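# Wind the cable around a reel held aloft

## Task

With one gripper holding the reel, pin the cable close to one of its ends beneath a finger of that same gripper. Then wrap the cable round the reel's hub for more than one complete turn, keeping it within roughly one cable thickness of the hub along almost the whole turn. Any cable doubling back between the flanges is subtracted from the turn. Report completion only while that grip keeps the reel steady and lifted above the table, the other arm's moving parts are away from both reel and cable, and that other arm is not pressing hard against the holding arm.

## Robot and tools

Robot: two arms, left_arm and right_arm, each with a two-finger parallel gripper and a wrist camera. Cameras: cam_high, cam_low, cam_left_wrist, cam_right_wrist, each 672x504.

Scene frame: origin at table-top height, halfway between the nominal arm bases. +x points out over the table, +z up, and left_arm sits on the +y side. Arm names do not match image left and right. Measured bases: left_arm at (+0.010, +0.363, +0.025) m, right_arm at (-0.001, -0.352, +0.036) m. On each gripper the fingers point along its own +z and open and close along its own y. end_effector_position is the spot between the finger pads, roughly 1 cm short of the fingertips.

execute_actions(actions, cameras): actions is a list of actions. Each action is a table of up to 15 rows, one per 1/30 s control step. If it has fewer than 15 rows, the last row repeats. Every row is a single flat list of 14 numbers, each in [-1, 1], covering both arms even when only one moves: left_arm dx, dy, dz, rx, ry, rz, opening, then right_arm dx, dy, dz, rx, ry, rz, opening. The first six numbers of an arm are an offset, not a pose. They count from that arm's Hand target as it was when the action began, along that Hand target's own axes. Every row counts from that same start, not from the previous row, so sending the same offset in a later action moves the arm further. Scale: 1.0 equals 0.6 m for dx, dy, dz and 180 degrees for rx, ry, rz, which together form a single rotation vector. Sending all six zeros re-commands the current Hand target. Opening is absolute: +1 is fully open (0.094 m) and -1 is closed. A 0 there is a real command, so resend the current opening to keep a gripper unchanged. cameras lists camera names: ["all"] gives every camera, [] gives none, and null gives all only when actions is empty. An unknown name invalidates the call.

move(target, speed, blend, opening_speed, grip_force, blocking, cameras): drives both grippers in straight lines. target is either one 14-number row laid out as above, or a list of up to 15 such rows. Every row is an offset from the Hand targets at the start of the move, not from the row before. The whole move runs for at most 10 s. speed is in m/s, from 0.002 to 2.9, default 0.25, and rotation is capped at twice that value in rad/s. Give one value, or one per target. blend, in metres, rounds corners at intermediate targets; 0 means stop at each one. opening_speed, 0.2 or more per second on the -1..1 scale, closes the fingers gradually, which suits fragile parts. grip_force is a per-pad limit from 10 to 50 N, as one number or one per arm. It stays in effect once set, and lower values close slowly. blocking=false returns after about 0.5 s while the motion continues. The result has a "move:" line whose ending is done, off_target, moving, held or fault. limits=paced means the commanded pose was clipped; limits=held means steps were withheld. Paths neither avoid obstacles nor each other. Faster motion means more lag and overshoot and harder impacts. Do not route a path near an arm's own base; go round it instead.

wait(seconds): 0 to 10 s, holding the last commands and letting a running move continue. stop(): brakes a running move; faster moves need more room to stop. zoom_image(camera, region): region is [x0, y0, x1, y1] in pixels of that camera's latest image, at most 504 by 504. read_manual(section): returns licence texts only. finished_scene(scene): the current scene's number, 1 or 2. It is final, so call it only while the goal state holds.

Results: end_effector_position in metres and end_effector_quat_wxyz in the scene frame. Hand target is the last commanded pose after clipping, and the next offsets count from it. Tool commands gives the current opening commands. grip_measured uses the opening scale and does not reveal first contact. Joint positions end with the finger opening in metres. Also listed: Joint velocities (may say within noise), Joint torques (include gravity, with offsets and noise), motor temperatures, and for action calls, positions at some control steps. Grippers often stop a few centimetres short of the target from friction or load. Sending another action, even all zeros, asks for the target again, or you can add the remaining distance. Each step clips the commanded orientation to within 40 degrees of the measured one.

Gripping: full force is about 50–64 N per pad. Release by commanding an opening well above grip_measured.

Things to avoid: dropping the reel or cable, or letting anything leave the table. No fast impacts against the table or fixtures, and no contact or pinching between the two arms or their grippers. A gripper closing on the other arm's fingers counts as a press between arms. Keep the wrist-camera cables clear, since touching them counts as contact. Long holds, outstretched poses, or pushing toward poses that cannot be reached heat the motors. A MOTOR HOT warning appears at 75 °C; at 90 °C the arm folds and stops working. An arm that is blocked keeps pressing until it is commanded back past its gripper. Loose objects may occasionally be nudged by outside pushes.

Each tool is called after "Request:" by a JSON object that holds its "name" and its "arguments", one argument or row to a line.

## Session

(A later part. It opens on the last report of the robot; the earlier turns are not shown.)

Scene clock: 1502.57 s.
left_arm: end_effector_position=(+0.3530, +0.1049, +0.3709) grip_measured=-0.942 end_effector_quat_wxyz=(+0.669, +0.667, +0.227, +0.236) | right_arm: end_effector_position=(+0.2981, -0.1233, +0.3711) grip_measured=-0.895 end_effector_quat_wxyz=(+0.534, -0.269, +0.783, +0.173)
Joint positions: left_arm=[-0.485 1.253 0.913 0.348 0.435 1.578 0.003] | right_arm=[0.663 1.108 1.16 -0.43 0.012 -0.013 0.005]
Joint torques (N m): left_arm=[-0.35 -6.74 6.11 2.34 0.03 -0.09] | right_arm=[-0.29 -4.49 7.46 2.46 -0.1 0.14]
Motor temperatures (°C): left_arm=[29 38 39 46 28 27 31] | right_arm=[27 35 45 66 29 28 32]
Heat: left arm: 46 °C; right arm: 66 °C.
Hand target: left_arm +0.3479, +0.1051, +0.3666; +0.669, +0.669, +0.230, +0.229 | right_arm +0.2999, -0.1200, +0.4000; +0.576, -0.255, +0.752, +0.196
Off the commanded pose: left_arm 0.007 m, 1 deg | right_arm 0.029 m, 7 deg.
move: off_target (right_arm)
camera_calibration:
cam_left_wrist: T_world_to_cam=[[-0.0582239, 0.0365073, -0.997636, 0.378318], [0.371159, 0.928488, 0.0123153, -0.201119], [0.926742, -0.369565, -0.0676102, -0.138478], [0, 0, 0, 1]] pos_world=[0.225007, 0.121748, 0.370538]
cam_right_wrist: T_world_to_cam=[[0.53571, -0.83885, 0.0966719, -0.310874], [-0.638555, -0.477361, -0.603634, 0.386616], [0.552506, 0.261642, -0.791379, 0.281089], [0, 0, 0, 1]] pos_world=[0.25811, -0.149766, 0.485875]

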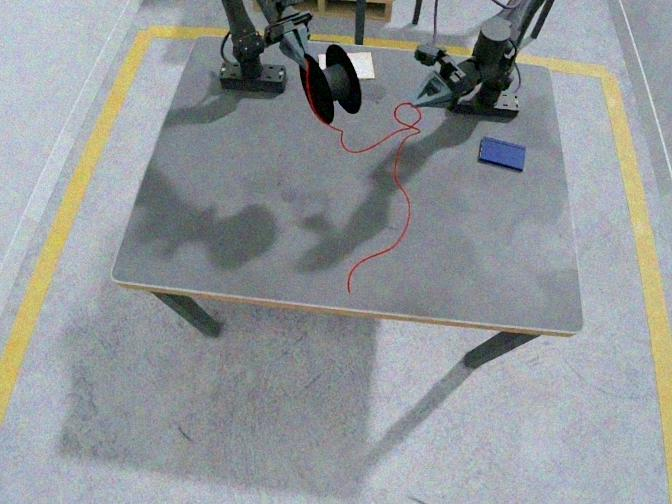

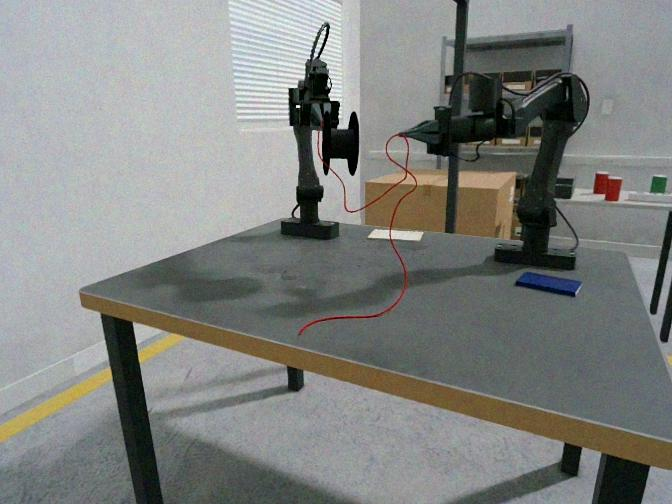

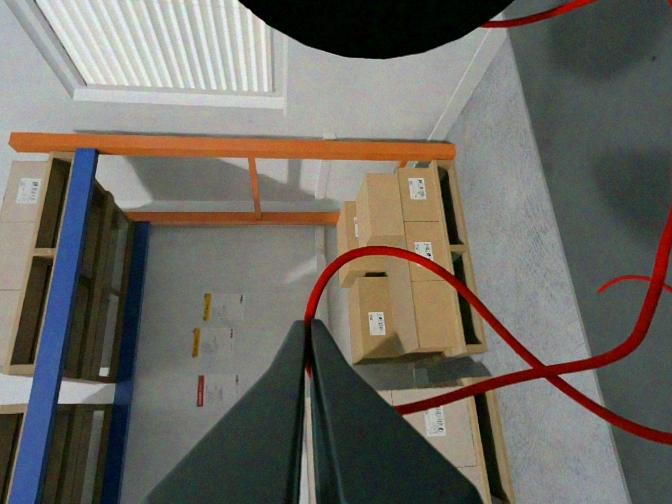

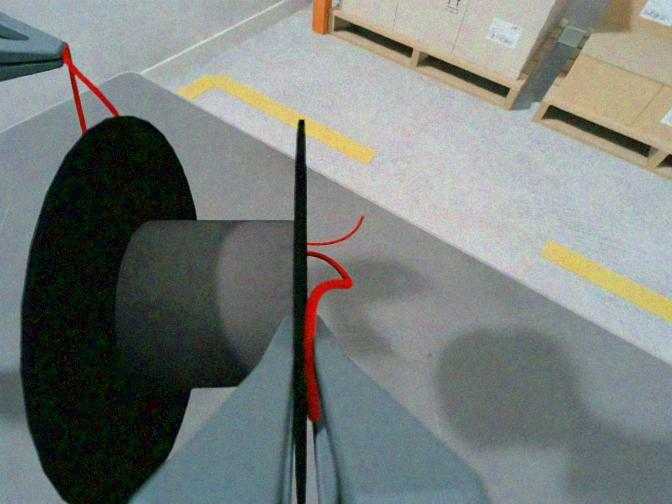

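Request:
{"name": "move", "arguments": {
  "target": [
    [0.3265,-0.0617,0.0472,0,0,0,-1,0.0488,-0.004,0.0752,0.002,0.2222,0.0013,-1],
    [0.177,-0.3617,0.0808,0.05,0,0,-1,0.0488,-0.004,0.0752,0.002,0.2222,0.0013,-1],
    [0.0427,-0.5117,0.1135,0.111,0,0,-1,0.0488,-0.004,0.0752,0.002,0.2222,0.0013,-1]
  ],
  "blend": [0,0.05,0],
  "speed": [0.25,0.2,0.15],
  "cameras": ["all"]
}}

Scene clock: 1586.50 s.
left_arm: end_effector_position=(+0.4148, +0.0654, +0.0749) grip_measured=-0.942 end_effector_quat_wxyz=(+0.552, +0.768, +0.256, +0.201) | right_arm: end_effector_position=(+0.3231, -0.1040, +0.3438) grip_measured=-0.895 end_effector_quat_wxyz=(+0.259, -0.315, +0.909, +0.081)
Joint positions: left_arm=[-0.519 2.082 0.786 0.956 0.378 1.727 0.003] | right_arm=[0.663 1.761 2.125 -1.385 0.012 -0.013 0.005]
Joint torques (N m): left_arm=[-0.06 -8.84 3.97 2.31 0.11 -0.12] | right_arm=[-0.47 -7.31 9.76 1.22 -0.08 0.16]
Motor temperatures (°C): left_arm=[29 38 40 50 28 27 31] | right_arm=[27 34 45 71 29 28 32]
Heat: left arm: 50 °C; right arm: 71 °C.
Hand target: left_arm +0.4098, +0.0669, +0.0595; +0.543, +0.775, +0.266, +0.186 | right_arm +0.3299, -0.1000, +0.3601; +0.285, -0.303, +0.904, +0.096
Off the commanded pose: left_arm 0.016 m, 2 deg | right_arm 0.018 m, 4 deg.
move: off_target (left_arm, right_arm)
camera_calibration:
cam_left_wrist: T_world_to_cam=[[-0.239406, 0.291078, -0.92626, 0.14127], [0.389057, 0.902823, 0.183155, -0.202262], [0.889561, -0.31652, -0.329387, -0.198859], [0, 0, 0, 1]] pos_world=[0.28941, 0.0785428, 0.102396]
cam_right_wrist: T_world_to_cam=[[0.595501, -0.792731, 0.130217, -0.331537], [-0.799114, -0.601156, -0.00523969, 0.228644], [0.0824346, -0.100938, -0.991472, 0.423558], [0, 0, 0, 1]] pos_world=[0.345228, -0.0826157, 0.464316]

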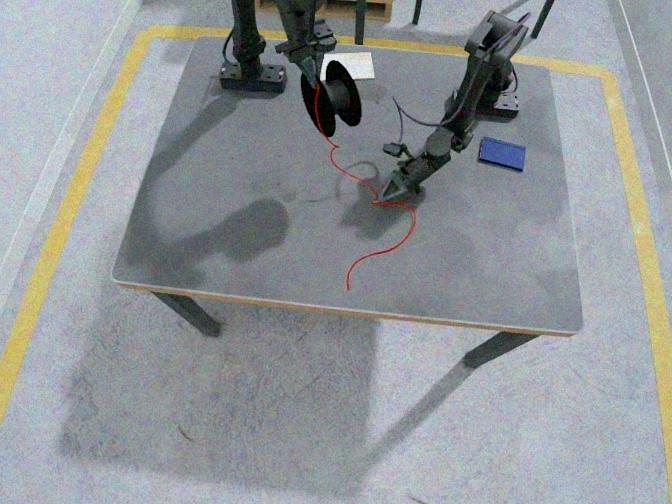

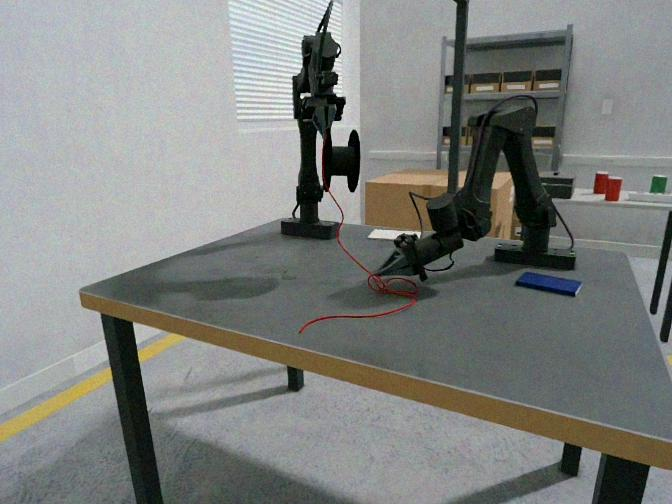

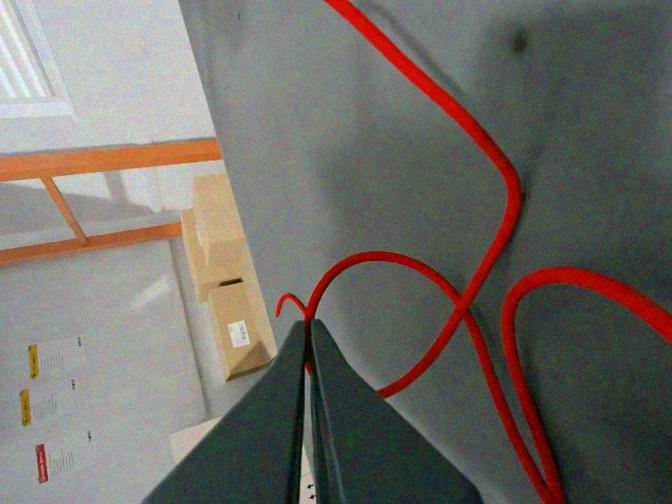

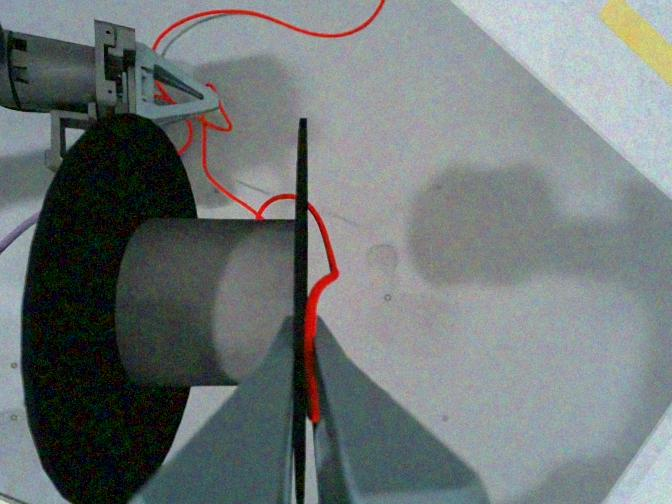

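Request:
{"name": "execute_actions", "arguments": {
  "actions": []
}}

Scene clock: 1609.33 s.
left_arm: end_effector_position=(+0.4149, +0.0654, +0.0750) grip_measured=-0.942 end_effector_quat_wxyz=(+0.552, +0.767, +0.256, +0.201) | right_arm: end_effector_position=(+0.3231, -0.1040, +0.3438) grip_measured=-0.895 end_effector_quat_wxyz=(+0.259, -0.315, +0.909, +0.081)
Joint positions: left_arm=[-0.519 2.082 0.786 0.957 0.377 1.727 0.003] | right_arm=[0.663 1.761 2.125 -1.385 0.012 -0.013 0.005]
Joint velocities: within noise
Joint torques (N m): left_arm=[-0.1 -8.81 3.99 2.3 0.11 -0.14] | right_arm=[-0.58 -7.42 9.84 1.21 -0.11 0.2]
Motor temperatures (°C): left_arm=[29 37 38 51 28 27 31] | right_arm=[27 35 47 62 29 28 32]
Heat: left arm: 51 °C; right arm: 62 °C.
Hand target: left_arm +0.4098, +0.0669, +0.0596; +0.543, +0.775, +0.266, +0.186 | right_arm +0.3299, -0.1000, +0.3601; +0.285, -0.303, +0.904, +0.096
Tool commands: left_gripper/opening=-1.0 right_gripper/opening=-1.0
Off the commanded pose: left_arm 0.016 m, 2 deg | right_arm 0.018 m, 4 deg.
camera_calibration:
cam_left_wrist: T_world_to_cam=[[-0.239111, 0.290916, -0.926388, 0.141233], [0.388635, 0.902984, 0.183255, -0.2022], [0.889825, -0.316208, -0.328973, -0.199092], [0, 0, 0, 1]] pos_world=[0.289509, 0.0785421, 0.102395]
cam_right_wrist: T_world_to_cam=[[0.595501, -0.792731, 0.130217, -0.331537], [-0.799114, -0.601156, -0.00523969, 0.228644], [0.0824346, -0.100938, -0.991472, 0.423558], [0, 0, 0, 1]] pos_world=[0.345228, -0.0826157, 0.464316]

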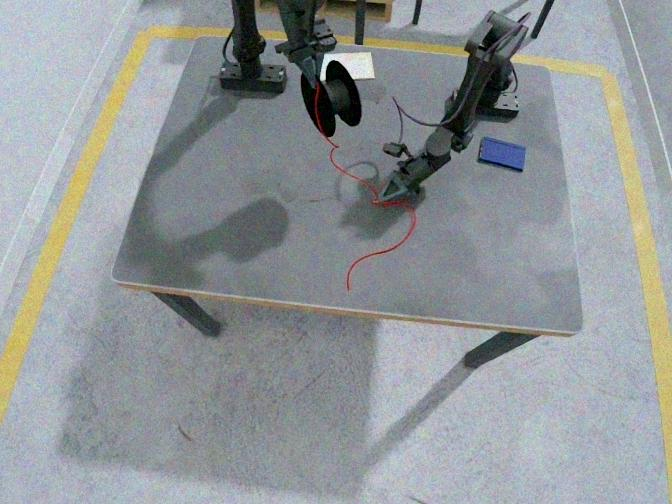

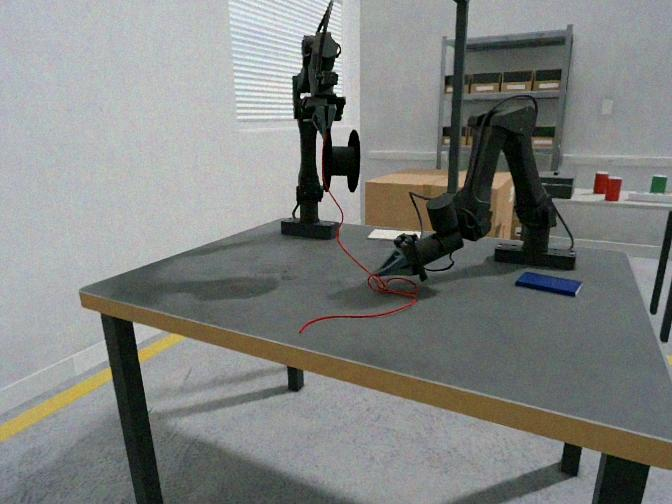

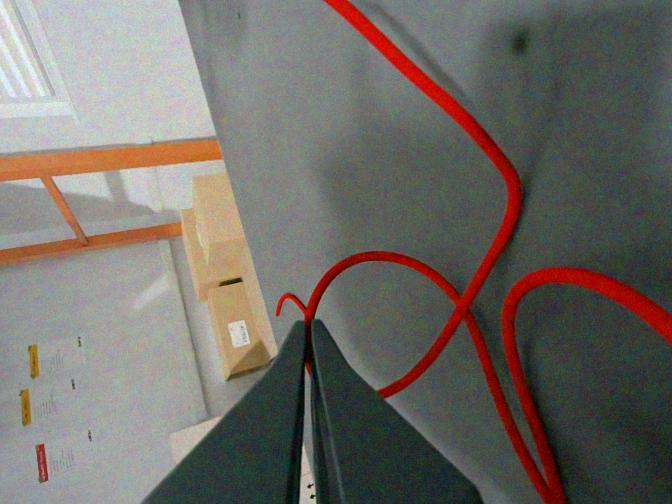

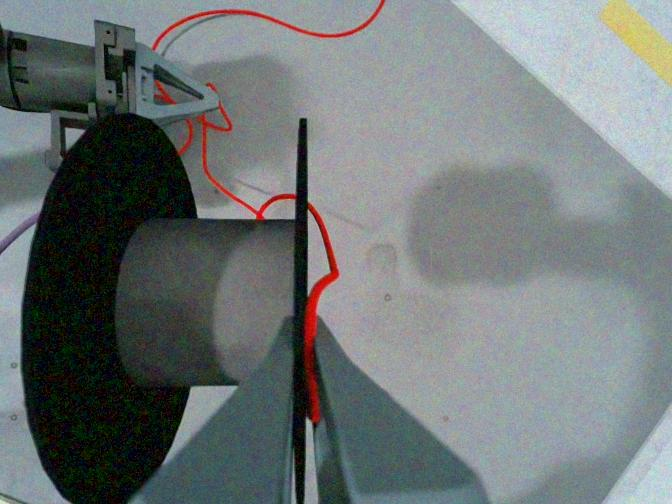

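Request:
{"name": "zoom_image", "arguments": {
  "camera": "cam_right_wrist",
  "region": [180, 100, 400, 440]
}}

Request:
{"name": "zoom_image", "arguments": {
  "camera": "cam_low",
  "region": [280, 60, 440, 300]
}}

Scaled by 1.482 from the camera's 672x504 image, which has a finer 960x720 frame.

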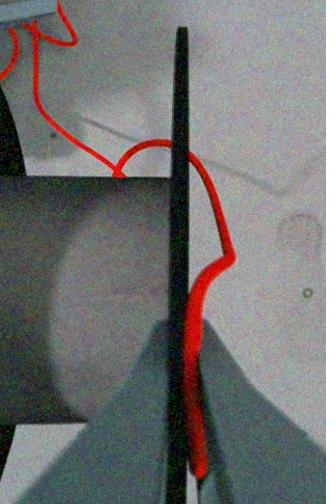

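Scaled by 2.100 from the camera's 672x504 image, which has a finer 960x720 frame.

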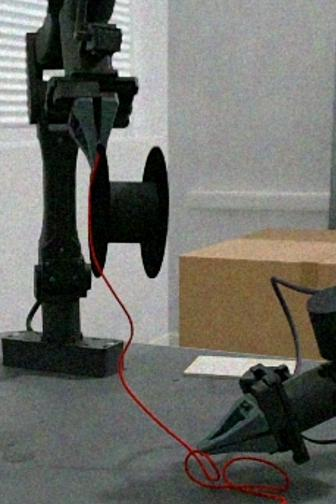

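Request:
{"name": "move", "arguments": {
  "target": [
    [0.133,0.11,-0.04,0,0,-0.5,-1,0,0,0,0,0,0,-1],
    [0.333,0.088,0.048,0,0,-0.944,-1,0,0,0,0,0,0,-1],
    [0.333,0.01,0.076,0,0,-0.944,-1,0,0,0,0,0,0,-1]
  ],
  "blend": [0.03,0.01,0],
  "speed": 0.2,
  "cameras": ["cam_high","cam_low","cam_left_wrist","cam_right_wrist"]
}}

Scene clock: 1683.03 s.
left_arm: end_effector_position=(+0.5910, +0.1508, +0.0528) grip_measured=-0.942 end_effector_quat_wxyz=(+0.230, -0.197, +0.796, -0.525) | right_arm: end_effector_position=(+0.3231, -0.1040, +0.3438) grip_measured=-0.895 end_effector_quat_wxyz=(+0.259, -0.315, +0.909, +0.081)
Joint positions: left_arm=[-0.18 2.472 1.541 0.466 0.697 -1.088 0.003] | right_arm=[0.663 1.761 2.125 -1.385 0.012 -0.013 0.005]
Joint torques (N m): left_arm=[0.49 -14.01 7.41 2.22 0.2 0.02] | right_arm=[-0.54 -7.25 9.73 1.16 -0.11 0.15]
Motor temperatures (°C): left_arm=[29 38 38 51 28 27 31] | right_arm=[27 36 48 57 28 28 32]
Heat: left arm: 51 °C; right arm: 57 °C.
Hand target: left_arm +0.5951, +0.1540, +0.0496; +0.233, -0.197, +0.795, -0.525 | right_arm +0.3299, -0.1000, +0.3601; +0.285, -0.303, +0.904, +0.096
Off the commanded pose: left_arm 0.006 m, 0 deg | right_arm 0.018 m, 4 deg.
move: off_target (right_arm)
camera_calibration:
cam_left_wrist: T_world_to_cam=[[0.058163, -0.298666, 0.952584, -0.0481615], [-0.994056, -0.105293, 0.0276825, 0.633792], [0.0920322, -0.948531, -0.303015, 0.229371], [0, 0, 0, 1]] pos_world=[0.611717, 0.269915, 0.0978357]
cam_right_wrist: T_world_to_cam=[[0.595501, -0.792731, 0.130217, -0.331537], [-0.799114, -0.601156, -0.00523969, 0.228644], [0.0824346, -0.100938, -0.991472, 0.423558], [0, 0, 0, 1]] pos_world=[0.345228, -0.0826157, 0.464316]

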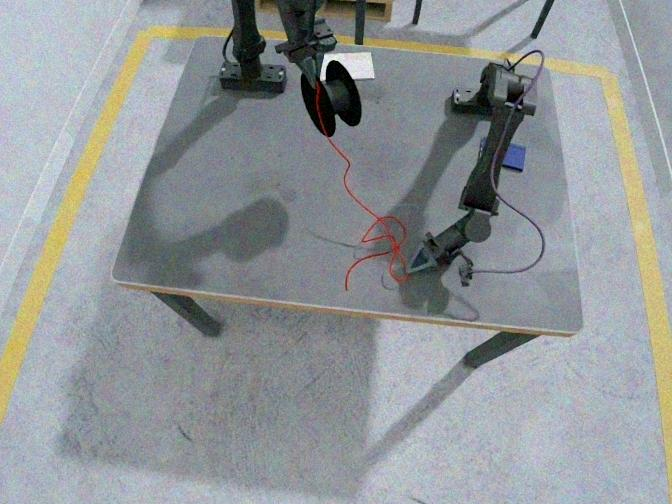

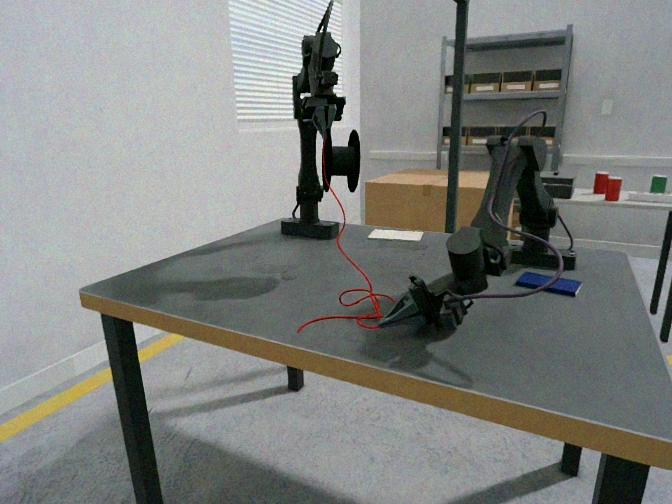

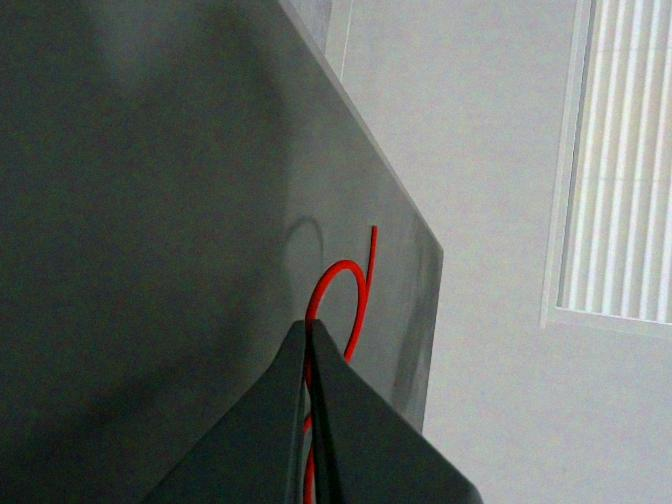

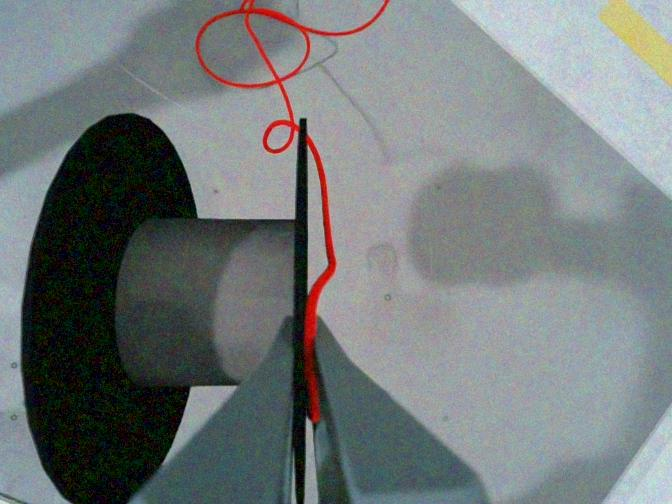

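Request:
{"name": "move", "arguments": {
  "target": [
    [-0.0575,0.01,0,0,0,0,-1,0,0,0,0,0,0,-1],
    [-0.053,0.033,0.009,0,0,0,-1,0,0,0,0,0,0,-1],
    [-0.053,0.033,0.009,0,0,0,-0.3,0,0,0,0,0,0,-1],
    [-0.053,0.033,-0.13,0,0,0,-0.3,0,0,0,0,0,0,-1]
  ],
  "speed": [0.15,0.1,0.1,0.12],
  "cameras": ["cam_high","cam_low","cam_left_wrist","cam_right_wrist"]
}}

Scene clock: 1704.50 s.
left_arm: end_effector_position=(+0.5798, +0.2381, +0.0579) grip_measured=-0.302 end_effector_quat_wxyz=(+0.234, -0.203, +0.792, -0.526) | right_arm: end_effector_position=(+0.3230, -0.1040, +0.3437) grip_measured=-0.895 end_effector_quat_wxyz=(+0.259, -0.315, +0.910, +0.080)
Joint positions: left_arm=[0 2.401 1.438 0.43 0.845 -0.988 0.033] | right_arm=[0.663 1.761 2.125 -1.385 0.012 -0.013 0.005]
Joint torques (N m): left_arm=[-0.06 -17.02 4.6 1.94 0.33 0.19] | right_arm=[-0.62 -7.46 9.72 1.23 -0.11 0.12]
Motor temperatures (°C): left_arm=[29 43 40 50 28 27 31] | right_arm=[27 36 48 56 28 28 32]
Heat: left arm: 50 °C; right arm: 56 °C.
Hand target: left_arm +0.5747, +0.2370, +0.0631; +0.233, -0.197, +0.795, -0.525 | right_arm +0.3299, -0.1000, +0.3601; +0.285, -0.303, +0.904, +0.096
Off the commanded pose: left_arm 0.007 m, 1 deg | right_arm 0.018 m, 4 deg.
move: off_target (right_arm); target 3's new opening was sent with left_arm's hand 0.018 m and 1 deg from that target
camera_calibration:
cam_left_wrist: T_world_to_cam=[[0.0613813, -0.290317, 0.95496, -0.0302577], [-0.992352, -0.120415, 0.0271774, 0.634331], [0.107101, -0.949324, -0.295488, 0.305811], [0, 0, 0, 1]] pos_world=[0.598584, 0.357912, 0.102019]
cam_right_wrist: T_world_to_cam=[[0.595544, -0.792702, 0.130197, -0.331468], [-0.799113, -0.601161, -0.00487636, 0.228394], [0.0821351, -0.101138, -0.991476, 0.423556], [0, 0, 0, 1]] pos_world=[0.345127, -0.082616, 0.464215]

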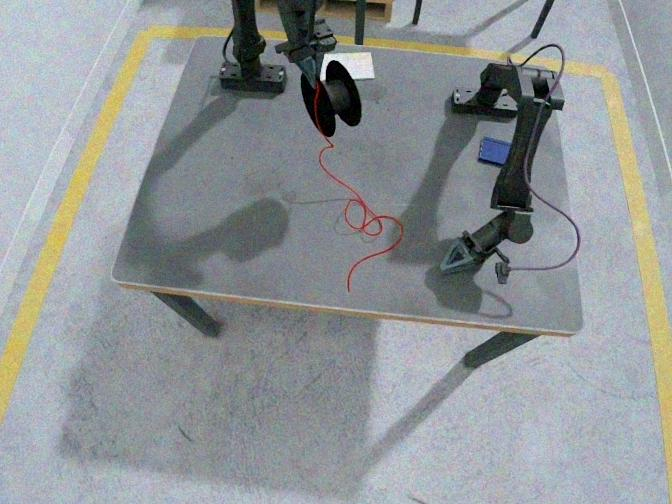

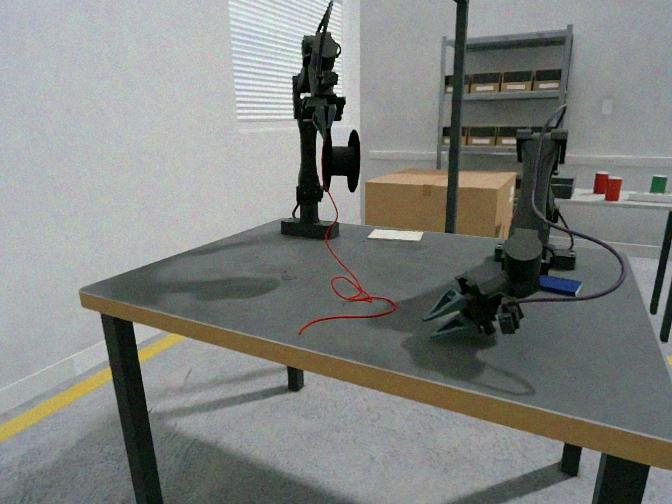

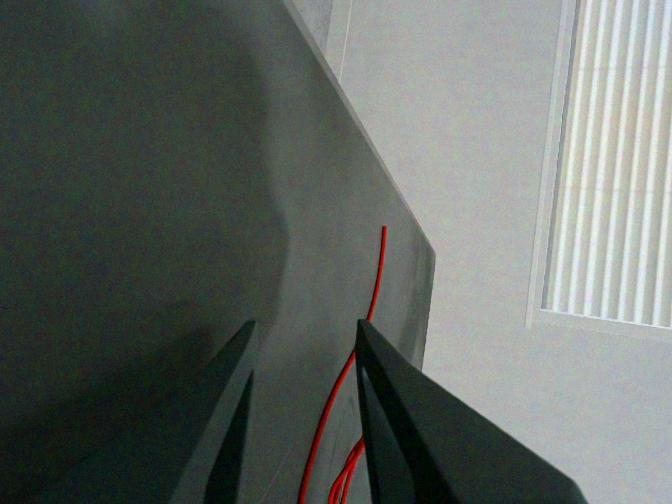

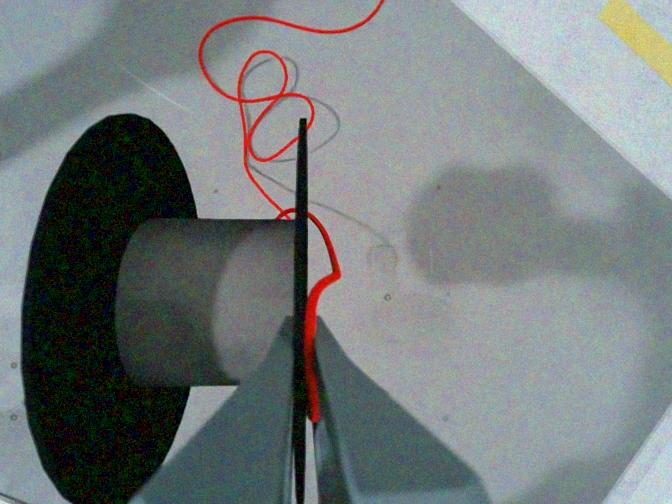

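Request:
{"name": "zoom_image", "arguments": {
  "camera": "cam_low",
  "region": [270, 120, 420, 320]
}}

Request:
{"name": "zoom_image", "arguments": {
  "camera": "cam_right_wrist",
  "region": [200, 30, 400, 300]
}}

Scaled by 2.520 from the camera's 672x504 image, which has a finer 960x720 frame.

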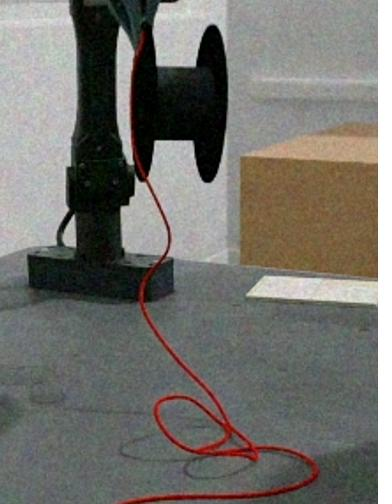

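Scaled by 1.867 from the camera's 672x504 image, which has a finer 960x720 frame.

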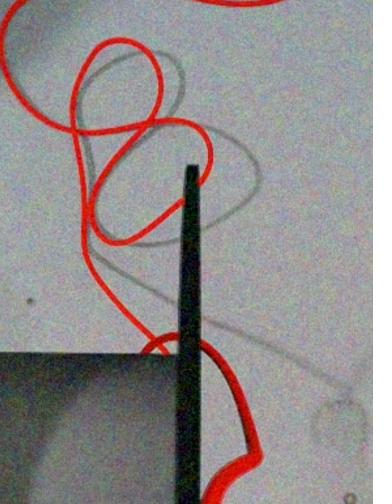

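Request:
{"name": "move", "arguments": {
  "target": [
    [0.2266,-0.1087,-0.1412,0.02,-0.065,0.343,0.1,0,0,0,0,0,0,-1],
    [0.5258,-0.1845,0.0298,0.0404,-0.1296,0.6858,0.1,0,0,0,0,0,0,-1]
  ],
  "blend": [0.05,0],
  "speed": 0.25,
  "cameras": ["cam_low","cam_left_wrist","cam_right_wrist"]
}}

Scene clock: 1777.80 s.
left_arm: end_effector_position=(+0.3325, +0.0098, +0.0895) grip_measured=+0.099 end_effector_quat_wxyz=(+0.670, +0.549, +0.497, -0.053) | right_arm: end_effector_position=(+0.3230, -0.1040, +0.3437) grip_measured=-0.895 end_effector_quat_wxyz=(+0.259, -0.315, +0.910, +0.080)
Joint positions: left_arm=[-0.8 2.184 0.603 1.484 0.13 0.769 0.052] | right_arm=[0.663 1.761 2.125 -1.385 0.012 -0.013 0.005]
Joint torques (N m): left_arm=[-0.21 -7.97 4.38 3.41 -0.11 0.15] | right_arm=[-0.58 -7.5 9.73 1.2 -0.1 0.14]
Heat: left arm: 47 °C; right arm: 53 °C.
Hand target: left_arm +0.3358, +0.0067, +0.1078; +0.706, +0.530, +0.468, -0.044 | right_arm +0.3299, -0.1000, +0.3601; +0.285, -0.303, +0.904, +0.096
Off the commanded pose: left_arm 0.019 m, 6 deg | right_arm 0.018 m, 4 deg.
joint sent to its limit (left arm) — joint 4 (wrist pitch), upper limit. The joint targets still meet the commanded pose.
move: off_target (left_arm, right_arm)
camera_calibration:
cam_left_wrist: T_world_to_cam=[[-0.674896, -0.350061, -0.649594, 0.277479], [0.134271, 0.807359, -0.574581, 0.0308181], [0.725594, -0.475004, -0.497881, -0.0672286], [0, 0, 0, 1]] pos_world=[0.231912, 0.0403195, 0.164484]
cam_right_wrist: T_world_to_cam=[[0.595544, -0.792702, 0.130197, -0.331468], [-0.799113, -0.601161, -0.00487636, 0.228394], [0.0821351, -0.101138, -0.991476, 0.423556], [0, 0, 0, 1]] pos_world=[0.345127, -0.082616, 0.464215]
Images, in order (width x height): cam_low 672x504, cam_left_wrist 672x504, cam_right_wrist 672x504.

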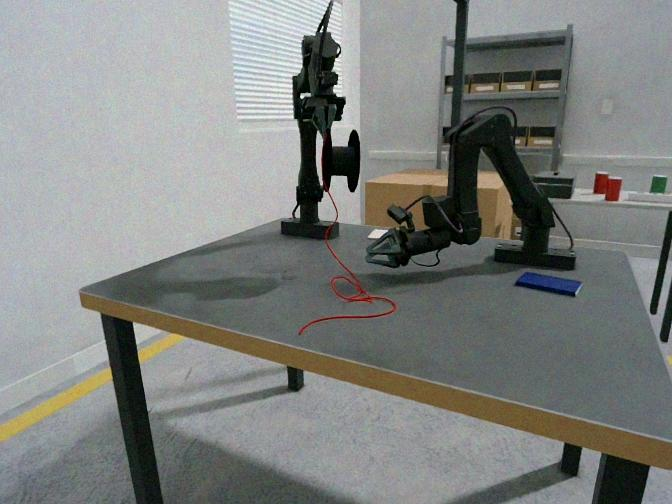

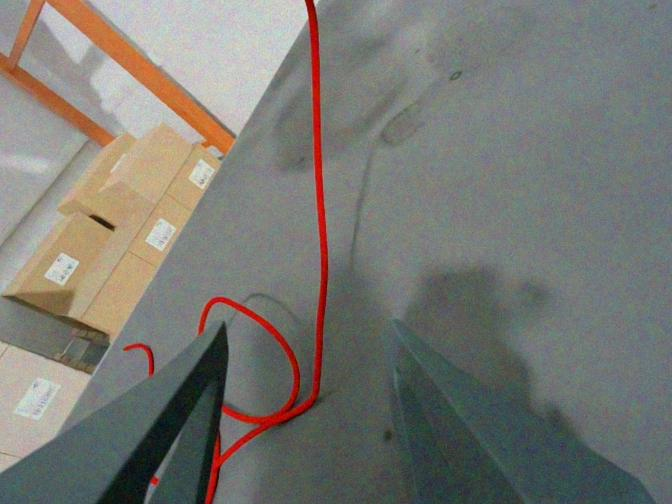

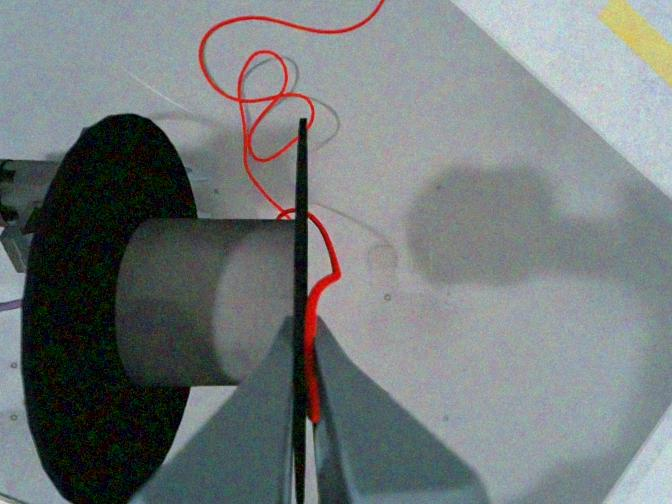

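Request:
{"name": "move", "arguments": {
  "target": [0.019,-0.023,0.124,0,0,0,0.1,0,0,0,0,0,0,-1],
  "speed": 0.12,
  "cameras": ["cam_left_wrist","cam_right_wrist"]
}}

Scene clock: 1802.40 s.
left_arm: end_effector_position=(+0.3802, -0.0492, +0.1035) grip_measured=+0.099 end_effector_quat_wxyz=(+0.714, +0.521, +0.465, -0.049) | right_arm: end_effector_position=(+0.3230, -0.1040, +0.3437) grip_measured=-0.895 end_effector_quat_wxyz=(+0.259, -0.315, +0.910, +0.080)
Joint positions: left_arm=[-0.824 2.356 0.94 1.442 0.103 0.771 0.052] | right_arm=[0.663 1.761 2.125 -1.385 0.012 -0.013 0.005]
Joint torques (N m): left_arm=[-0.55 -9.98 5.38 2.31 -0.11 0.13] | right_arm=[-0.47 -7.16 9.7 1.18 -0.08 0.16]
Heat: left arm: 54 °C; right arm: 52 °C.
Hand target: left_arm +0.3802, -0.0530, +0.0899; +0.706, +0.530, +0.468, -0.044 | right_arm +0.3299, -0.1000, +0.3601; +0.285, -0.303, +0.904, +0.096
Off the commanded pose: left_arm 0.014 m, 2 deg | right_arm 0.018 m, 4 deg.
move: off_target (left_arm, right_arm)
camera_calibration:
cam_left_wrist: T_world_to_cam=[[-0.61515, -0.408826, -0.674131, 0.275016], [0.18466, 0.756555, -0.627316, 0.063831], [0.76648, -0.510378, -0.3899, -0.151458], [0, 0, 0, 1]] pos_world=[0.273478, -0.0131588, 0.166385]
cam_right_wrist: T_world_to_cam=[[0.595544, -0.792702, 0.130197, -0.331468], [-0.799113, -0.601161, -0.00487636, 0.228394], [0.0821351, -0.101138, -0.991476, 0.423556], [0, 0, 0, 1]] pos_world=[0.345127, -0.082616, 0.464215]
Images, in order (width x height): cam_left_wrist 672x504, cam_right_wrist 672x504.

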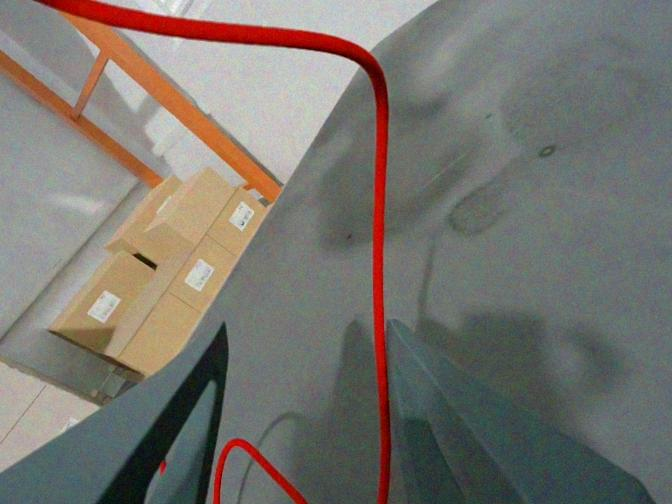

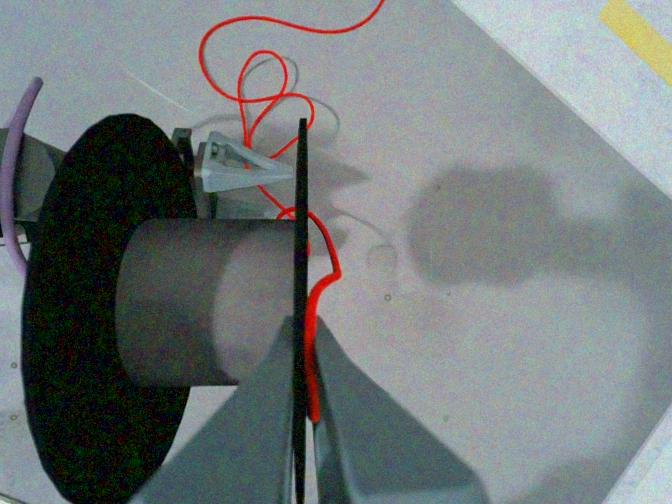

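Request:
{"name": "move", "arguments": {
  "target": [
    [0,-0.023,0.0,0,0,0,0.1,0,0,0,0,0,0,-1],
    [0,-0.023,0.018,0,0,0,0.1,0,0,0,0,0,0,-1]
  ],
  "speed": 0.08,
  "cameras": ["cam_left_wrist","cam_right_wrist"]
}}

Scene clock: 1824.50 s.
left_arm: end_effector_position=(+0.3797, -0.0644, +0.0954) grip_measured=+0.099 end_effector_quat_wxyz=(+0.716, +0.520, +0.464, -0.049) | right_arm: end_effector_position=(+0.3230, -0.1040, +0.3437) grip_measured=-0.895 end_effector_quat_wxyz=(+0.259, -0.315, +0.910, +0.080)
Joint positions: left_arm=[-0.852 2.407 0.998 1.439 0.075 0.772 0.052] | right_arm=[0.663 1.761 2.125 -1.385 0.012 -0.013 0.005]
Joint torques (N m): left_arm=[-0.5 -10.29 5.2 2.33 -0.09 0.12] | right_arm=[-0.7 -7.39 9.81 1.23 -0.08 0.19]
Motor temperatures (°C): left_arm=[29 42 38 51 28 27 28] | right_arm=[27 36 49 51 28 28 32]
Heat: left arm: 51 °C; right arm: 51 °C.
Hand target: left_arm +0.3790, -0.0676, +0.0801; +0.705, +0.530, +0.468, -0.044 | right_arm +0.3299, -0.1000, +0.3601; +0.285, -0.303, +0.904, +0.096
Off the commanded pose: left_arm 0.016 m, 2 deg | right_arm 0.018 m, 4 deg.
move: off_target (left_arm, right_arm)
camera_calibration:
cam_left_wrist: T_world_to_cam=[[-0.613751, -0.410604, -0.674326, 0.262425], [0.186429, 0.754588, -0.629159, 0.06971], [0.767173, -0.511861, -0.38658, -0.162559], [0, 0, 0, 1]] pos_world=[0.272778, -0.0280574, 0.157976]
cam_right_wrist: T_world_to_cam=[[0.595544, -0.792702, 0.130197, -0.331468], [-0.799113, -0.601161, -0.00487636, 0.228394], [0.0821351, -0.101138, -0.991476, 0.423556], [0, 0, 0, 1]] pos_world=[0.345127, -0.082616, 0.464215]
Images, in order (width x height): cam_left_wrist 672x504, cam_right_wrist 672x504.

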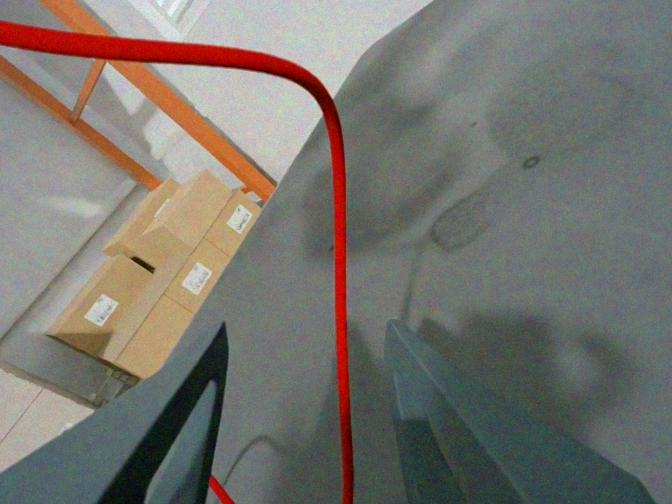

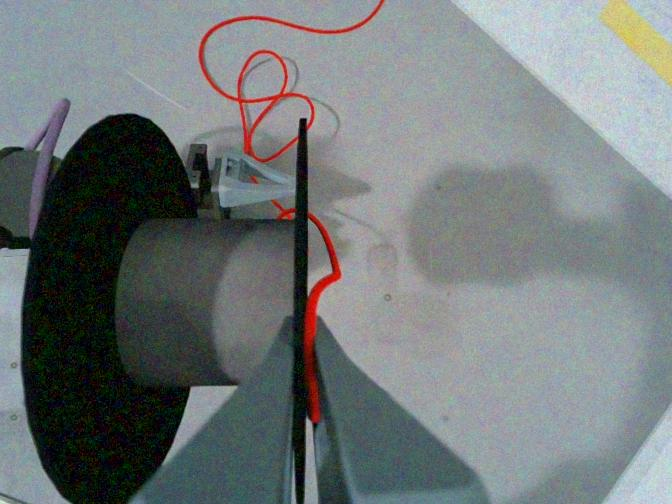

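Request:
{"name": "move", "arguments": {
  "target": [0,0,0,0,0,0,-1,0,0,0,0,0,0,-1],
  "opening_speed": 1.2,
  "cameras": ["cam_left_wrist","cam_right_wrist"]
}}

Scene clock: 1827.80 s.
left_arm: end_effector_position=(+0.3797, -0.0644, +0.0953) grip_measured=-0.917 end_effector_quat_wxyz=(+0.716, +0.520, +0.464, -0.049) | right_arm: end_effector_position=(+0.3230, -0.1040, +0.3437) grip_measured=-0.895 end_effector_quat_wxyz=(+0.259, -0.315, +0.910, +0.080)
Joint positions: left_arm=[-0.852 2.407 0.998 1.439 0.075 0.772 0.004] | right_arm=[0.663 1.761 2.125 -1.385 0.012 -0.013 0.005]
Joint torques (N m): left_arm=[-0.59 -10.29 5.2 2.32 -0.1 0.12] | right_arm=[-0.59 -7.3 9.73 1.22 -0.09 0.16]
Heat: left arm: 51 °C; right arm: 51 °C.
Hand target: left_arm +0.3790, -0.0675, +0.0801; +0.705, +0.530, +0.468, -0.044 | right_arm +0.3299, -0.1000, +0.3601; +0.285, -0.303, +0.904, +0.096
Off the commanded pose: left_arm 0.016 m, 2 deg | right_arm 0.018 m, 4 deg.
move: off_target (left_arm, right_arm)
camera_calibration:
cam_left_wrist: T_world_to_cam=[[-0.613558, -0.410509, -0.674558, 0.262364], [0.18617, 0.754969, -0.628779, 0.0697267], [0.76739, -0.511375, -0.386793, -0.162737], [0, 0, 0, 1]] pos_world=[0.272878, -0.0281583, 0.157877]
cam_right_wrist: T_world_to_cam=[[0.595544, -0.792702, 0.130197, -0.331468], [-0.799113, -0.601161, -0.00487636, 0.228394], [0.0821351, -0.101138, -0.991476, 0.423556], [0, 0, 0, 1]] pos_world=[0.345127, -0.082616, 0.464215]
Images, in order (width x height): cam_left_wrist 672x504, cam_right_wrist 672x504.

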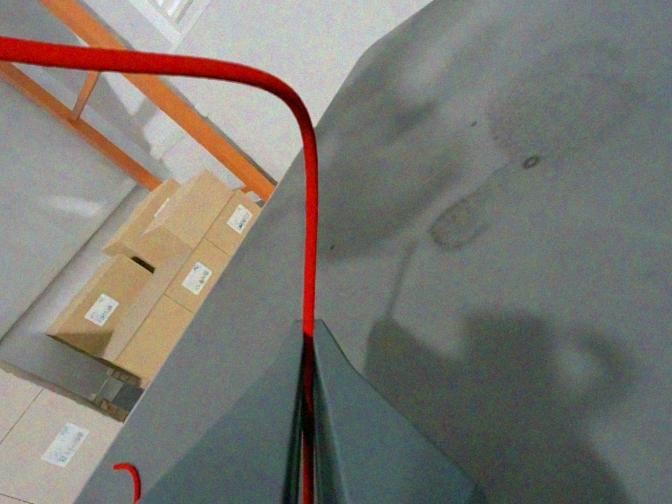

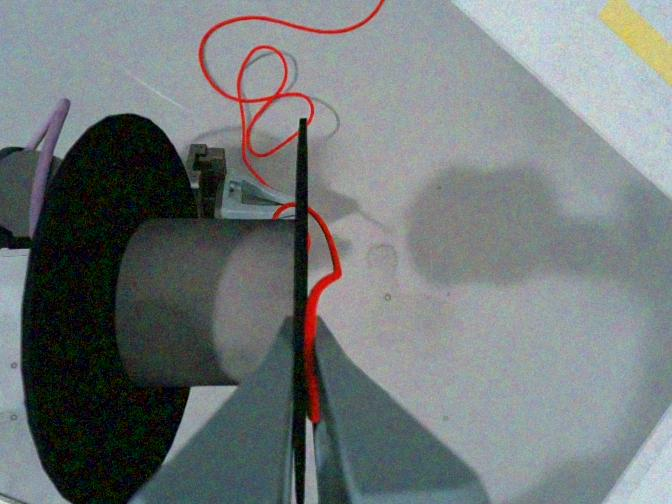

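Request:
{"name": "move", "arguments": {
  "target": [
    [0.0323,0.2915,-0.0623,0,0,0.25,-1,0,0,0,0,0,0,-1],
    [-0.1563,0.5273,-0.1457,0,0,0.305,-1,0,0,0,0,0,0,-1]
  ],
  "blend": [0.04,0],
  "speed": 0.15,
  "cameras": ["cam_high","cam_low","cam_left_wrist","cam_right_wrist"]
}}

Scene clock: 1882.70 s.
left_arm: end_effector_position=(+0.4518, +0.0971, +0.3661) grip_measured=-0.917 end_effector_quat_wxyz=(+0.649, +0.680, +0.172, +0.295) | right_arm: end_effector_position=(+0.3230, -0.1040, +0.3437) grip_measured=-0.895 end_effector_quat_wxyz=(+0.259, -0.315, +0.910, +0.080)
Joint positions: left_arm=[-0.382 1.622 1.201 0.44 0.532 1.739 0.004] | right_arm=[0.663 1.761 2.125 -1.385 0.012 -0.013 0.005]
Joint torques (N m): left_arm=[0.4 -10.18 9.32 1.92 0.19 0.03] | right_arm=[-0.64 -7.46 9.87 1.21 -0.1 0.17]
Heat: left arm: 51 °C; right arm: 50 °C.
Hand target: left_arm +0.4496, +0.0979, +0.3702; +0.646, +0.686, +0.171, +0.286 | right_arm +0.3299, -0.1000, +0.3601; +0.285, -0.303, +0.904, +0.096
Off the commanded pose: left_arm 0.005 m, 1 deg | right_arm 0.018 m, 4 deg.
move: off_target (right_arm)
camera_calibration:
cam_left_wrist: T_world_to_cam=[[0.0767216, 0.13272, -0.98818, 0.305679], [0.351115, 0.924017, 0.151363, -0.27195], [0.933184, -0.358578, 0.024292, -0.27092], [0, 0, 0, 1]] pos_world=[0.324852, 0.113571, 0.34981]
cam_right_wrist: T_world_to_cam=[[0.595544, -0.792702, 0.130197, -0.331468], [-0.799113, -0.601161, -0.00487636, 0.228394], [0.0821351, -0.101138, -0.991476, 0.423556], [0, 0, 0, 1]] pos_world=[0.345127, -0.082616, 0.464215]

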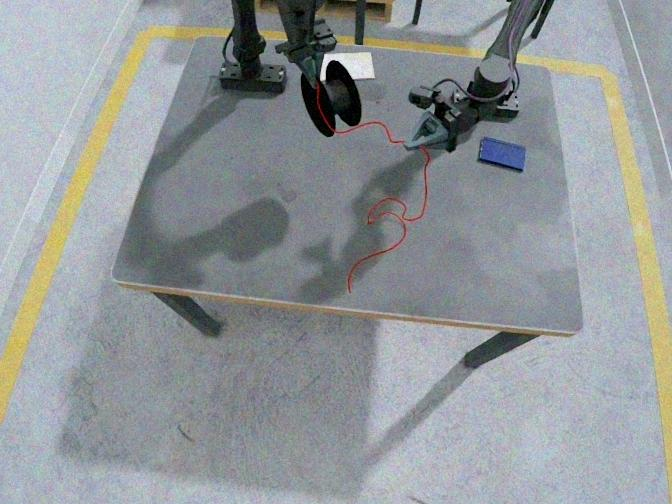

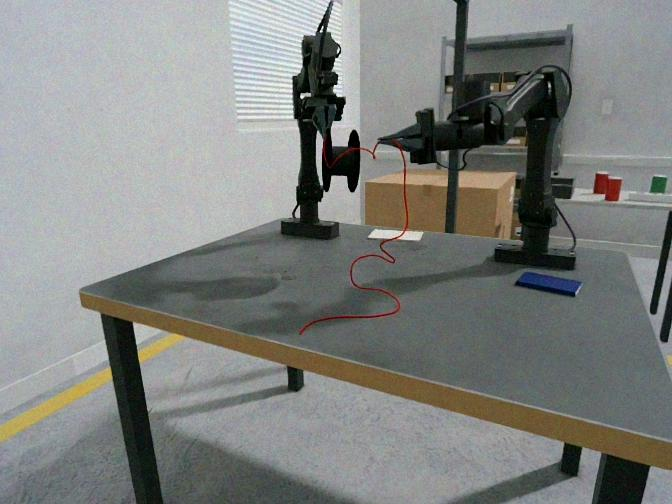

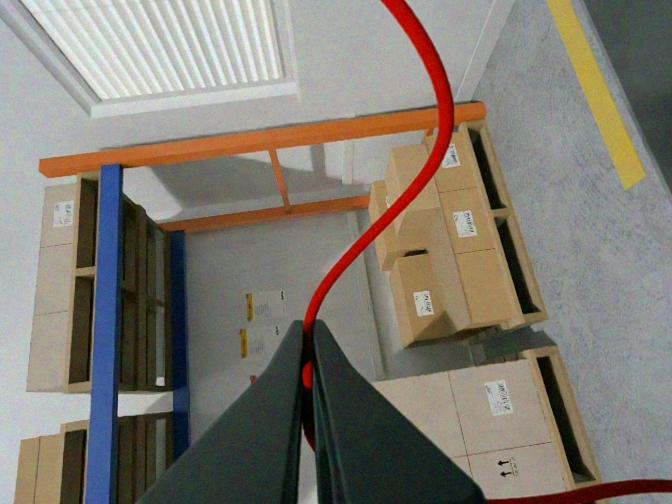

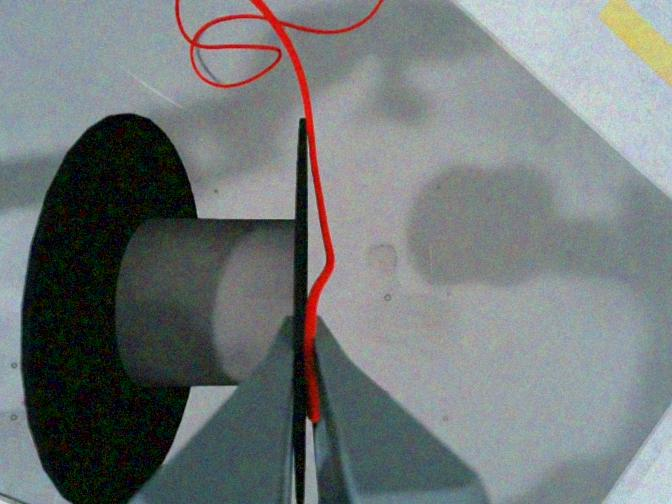

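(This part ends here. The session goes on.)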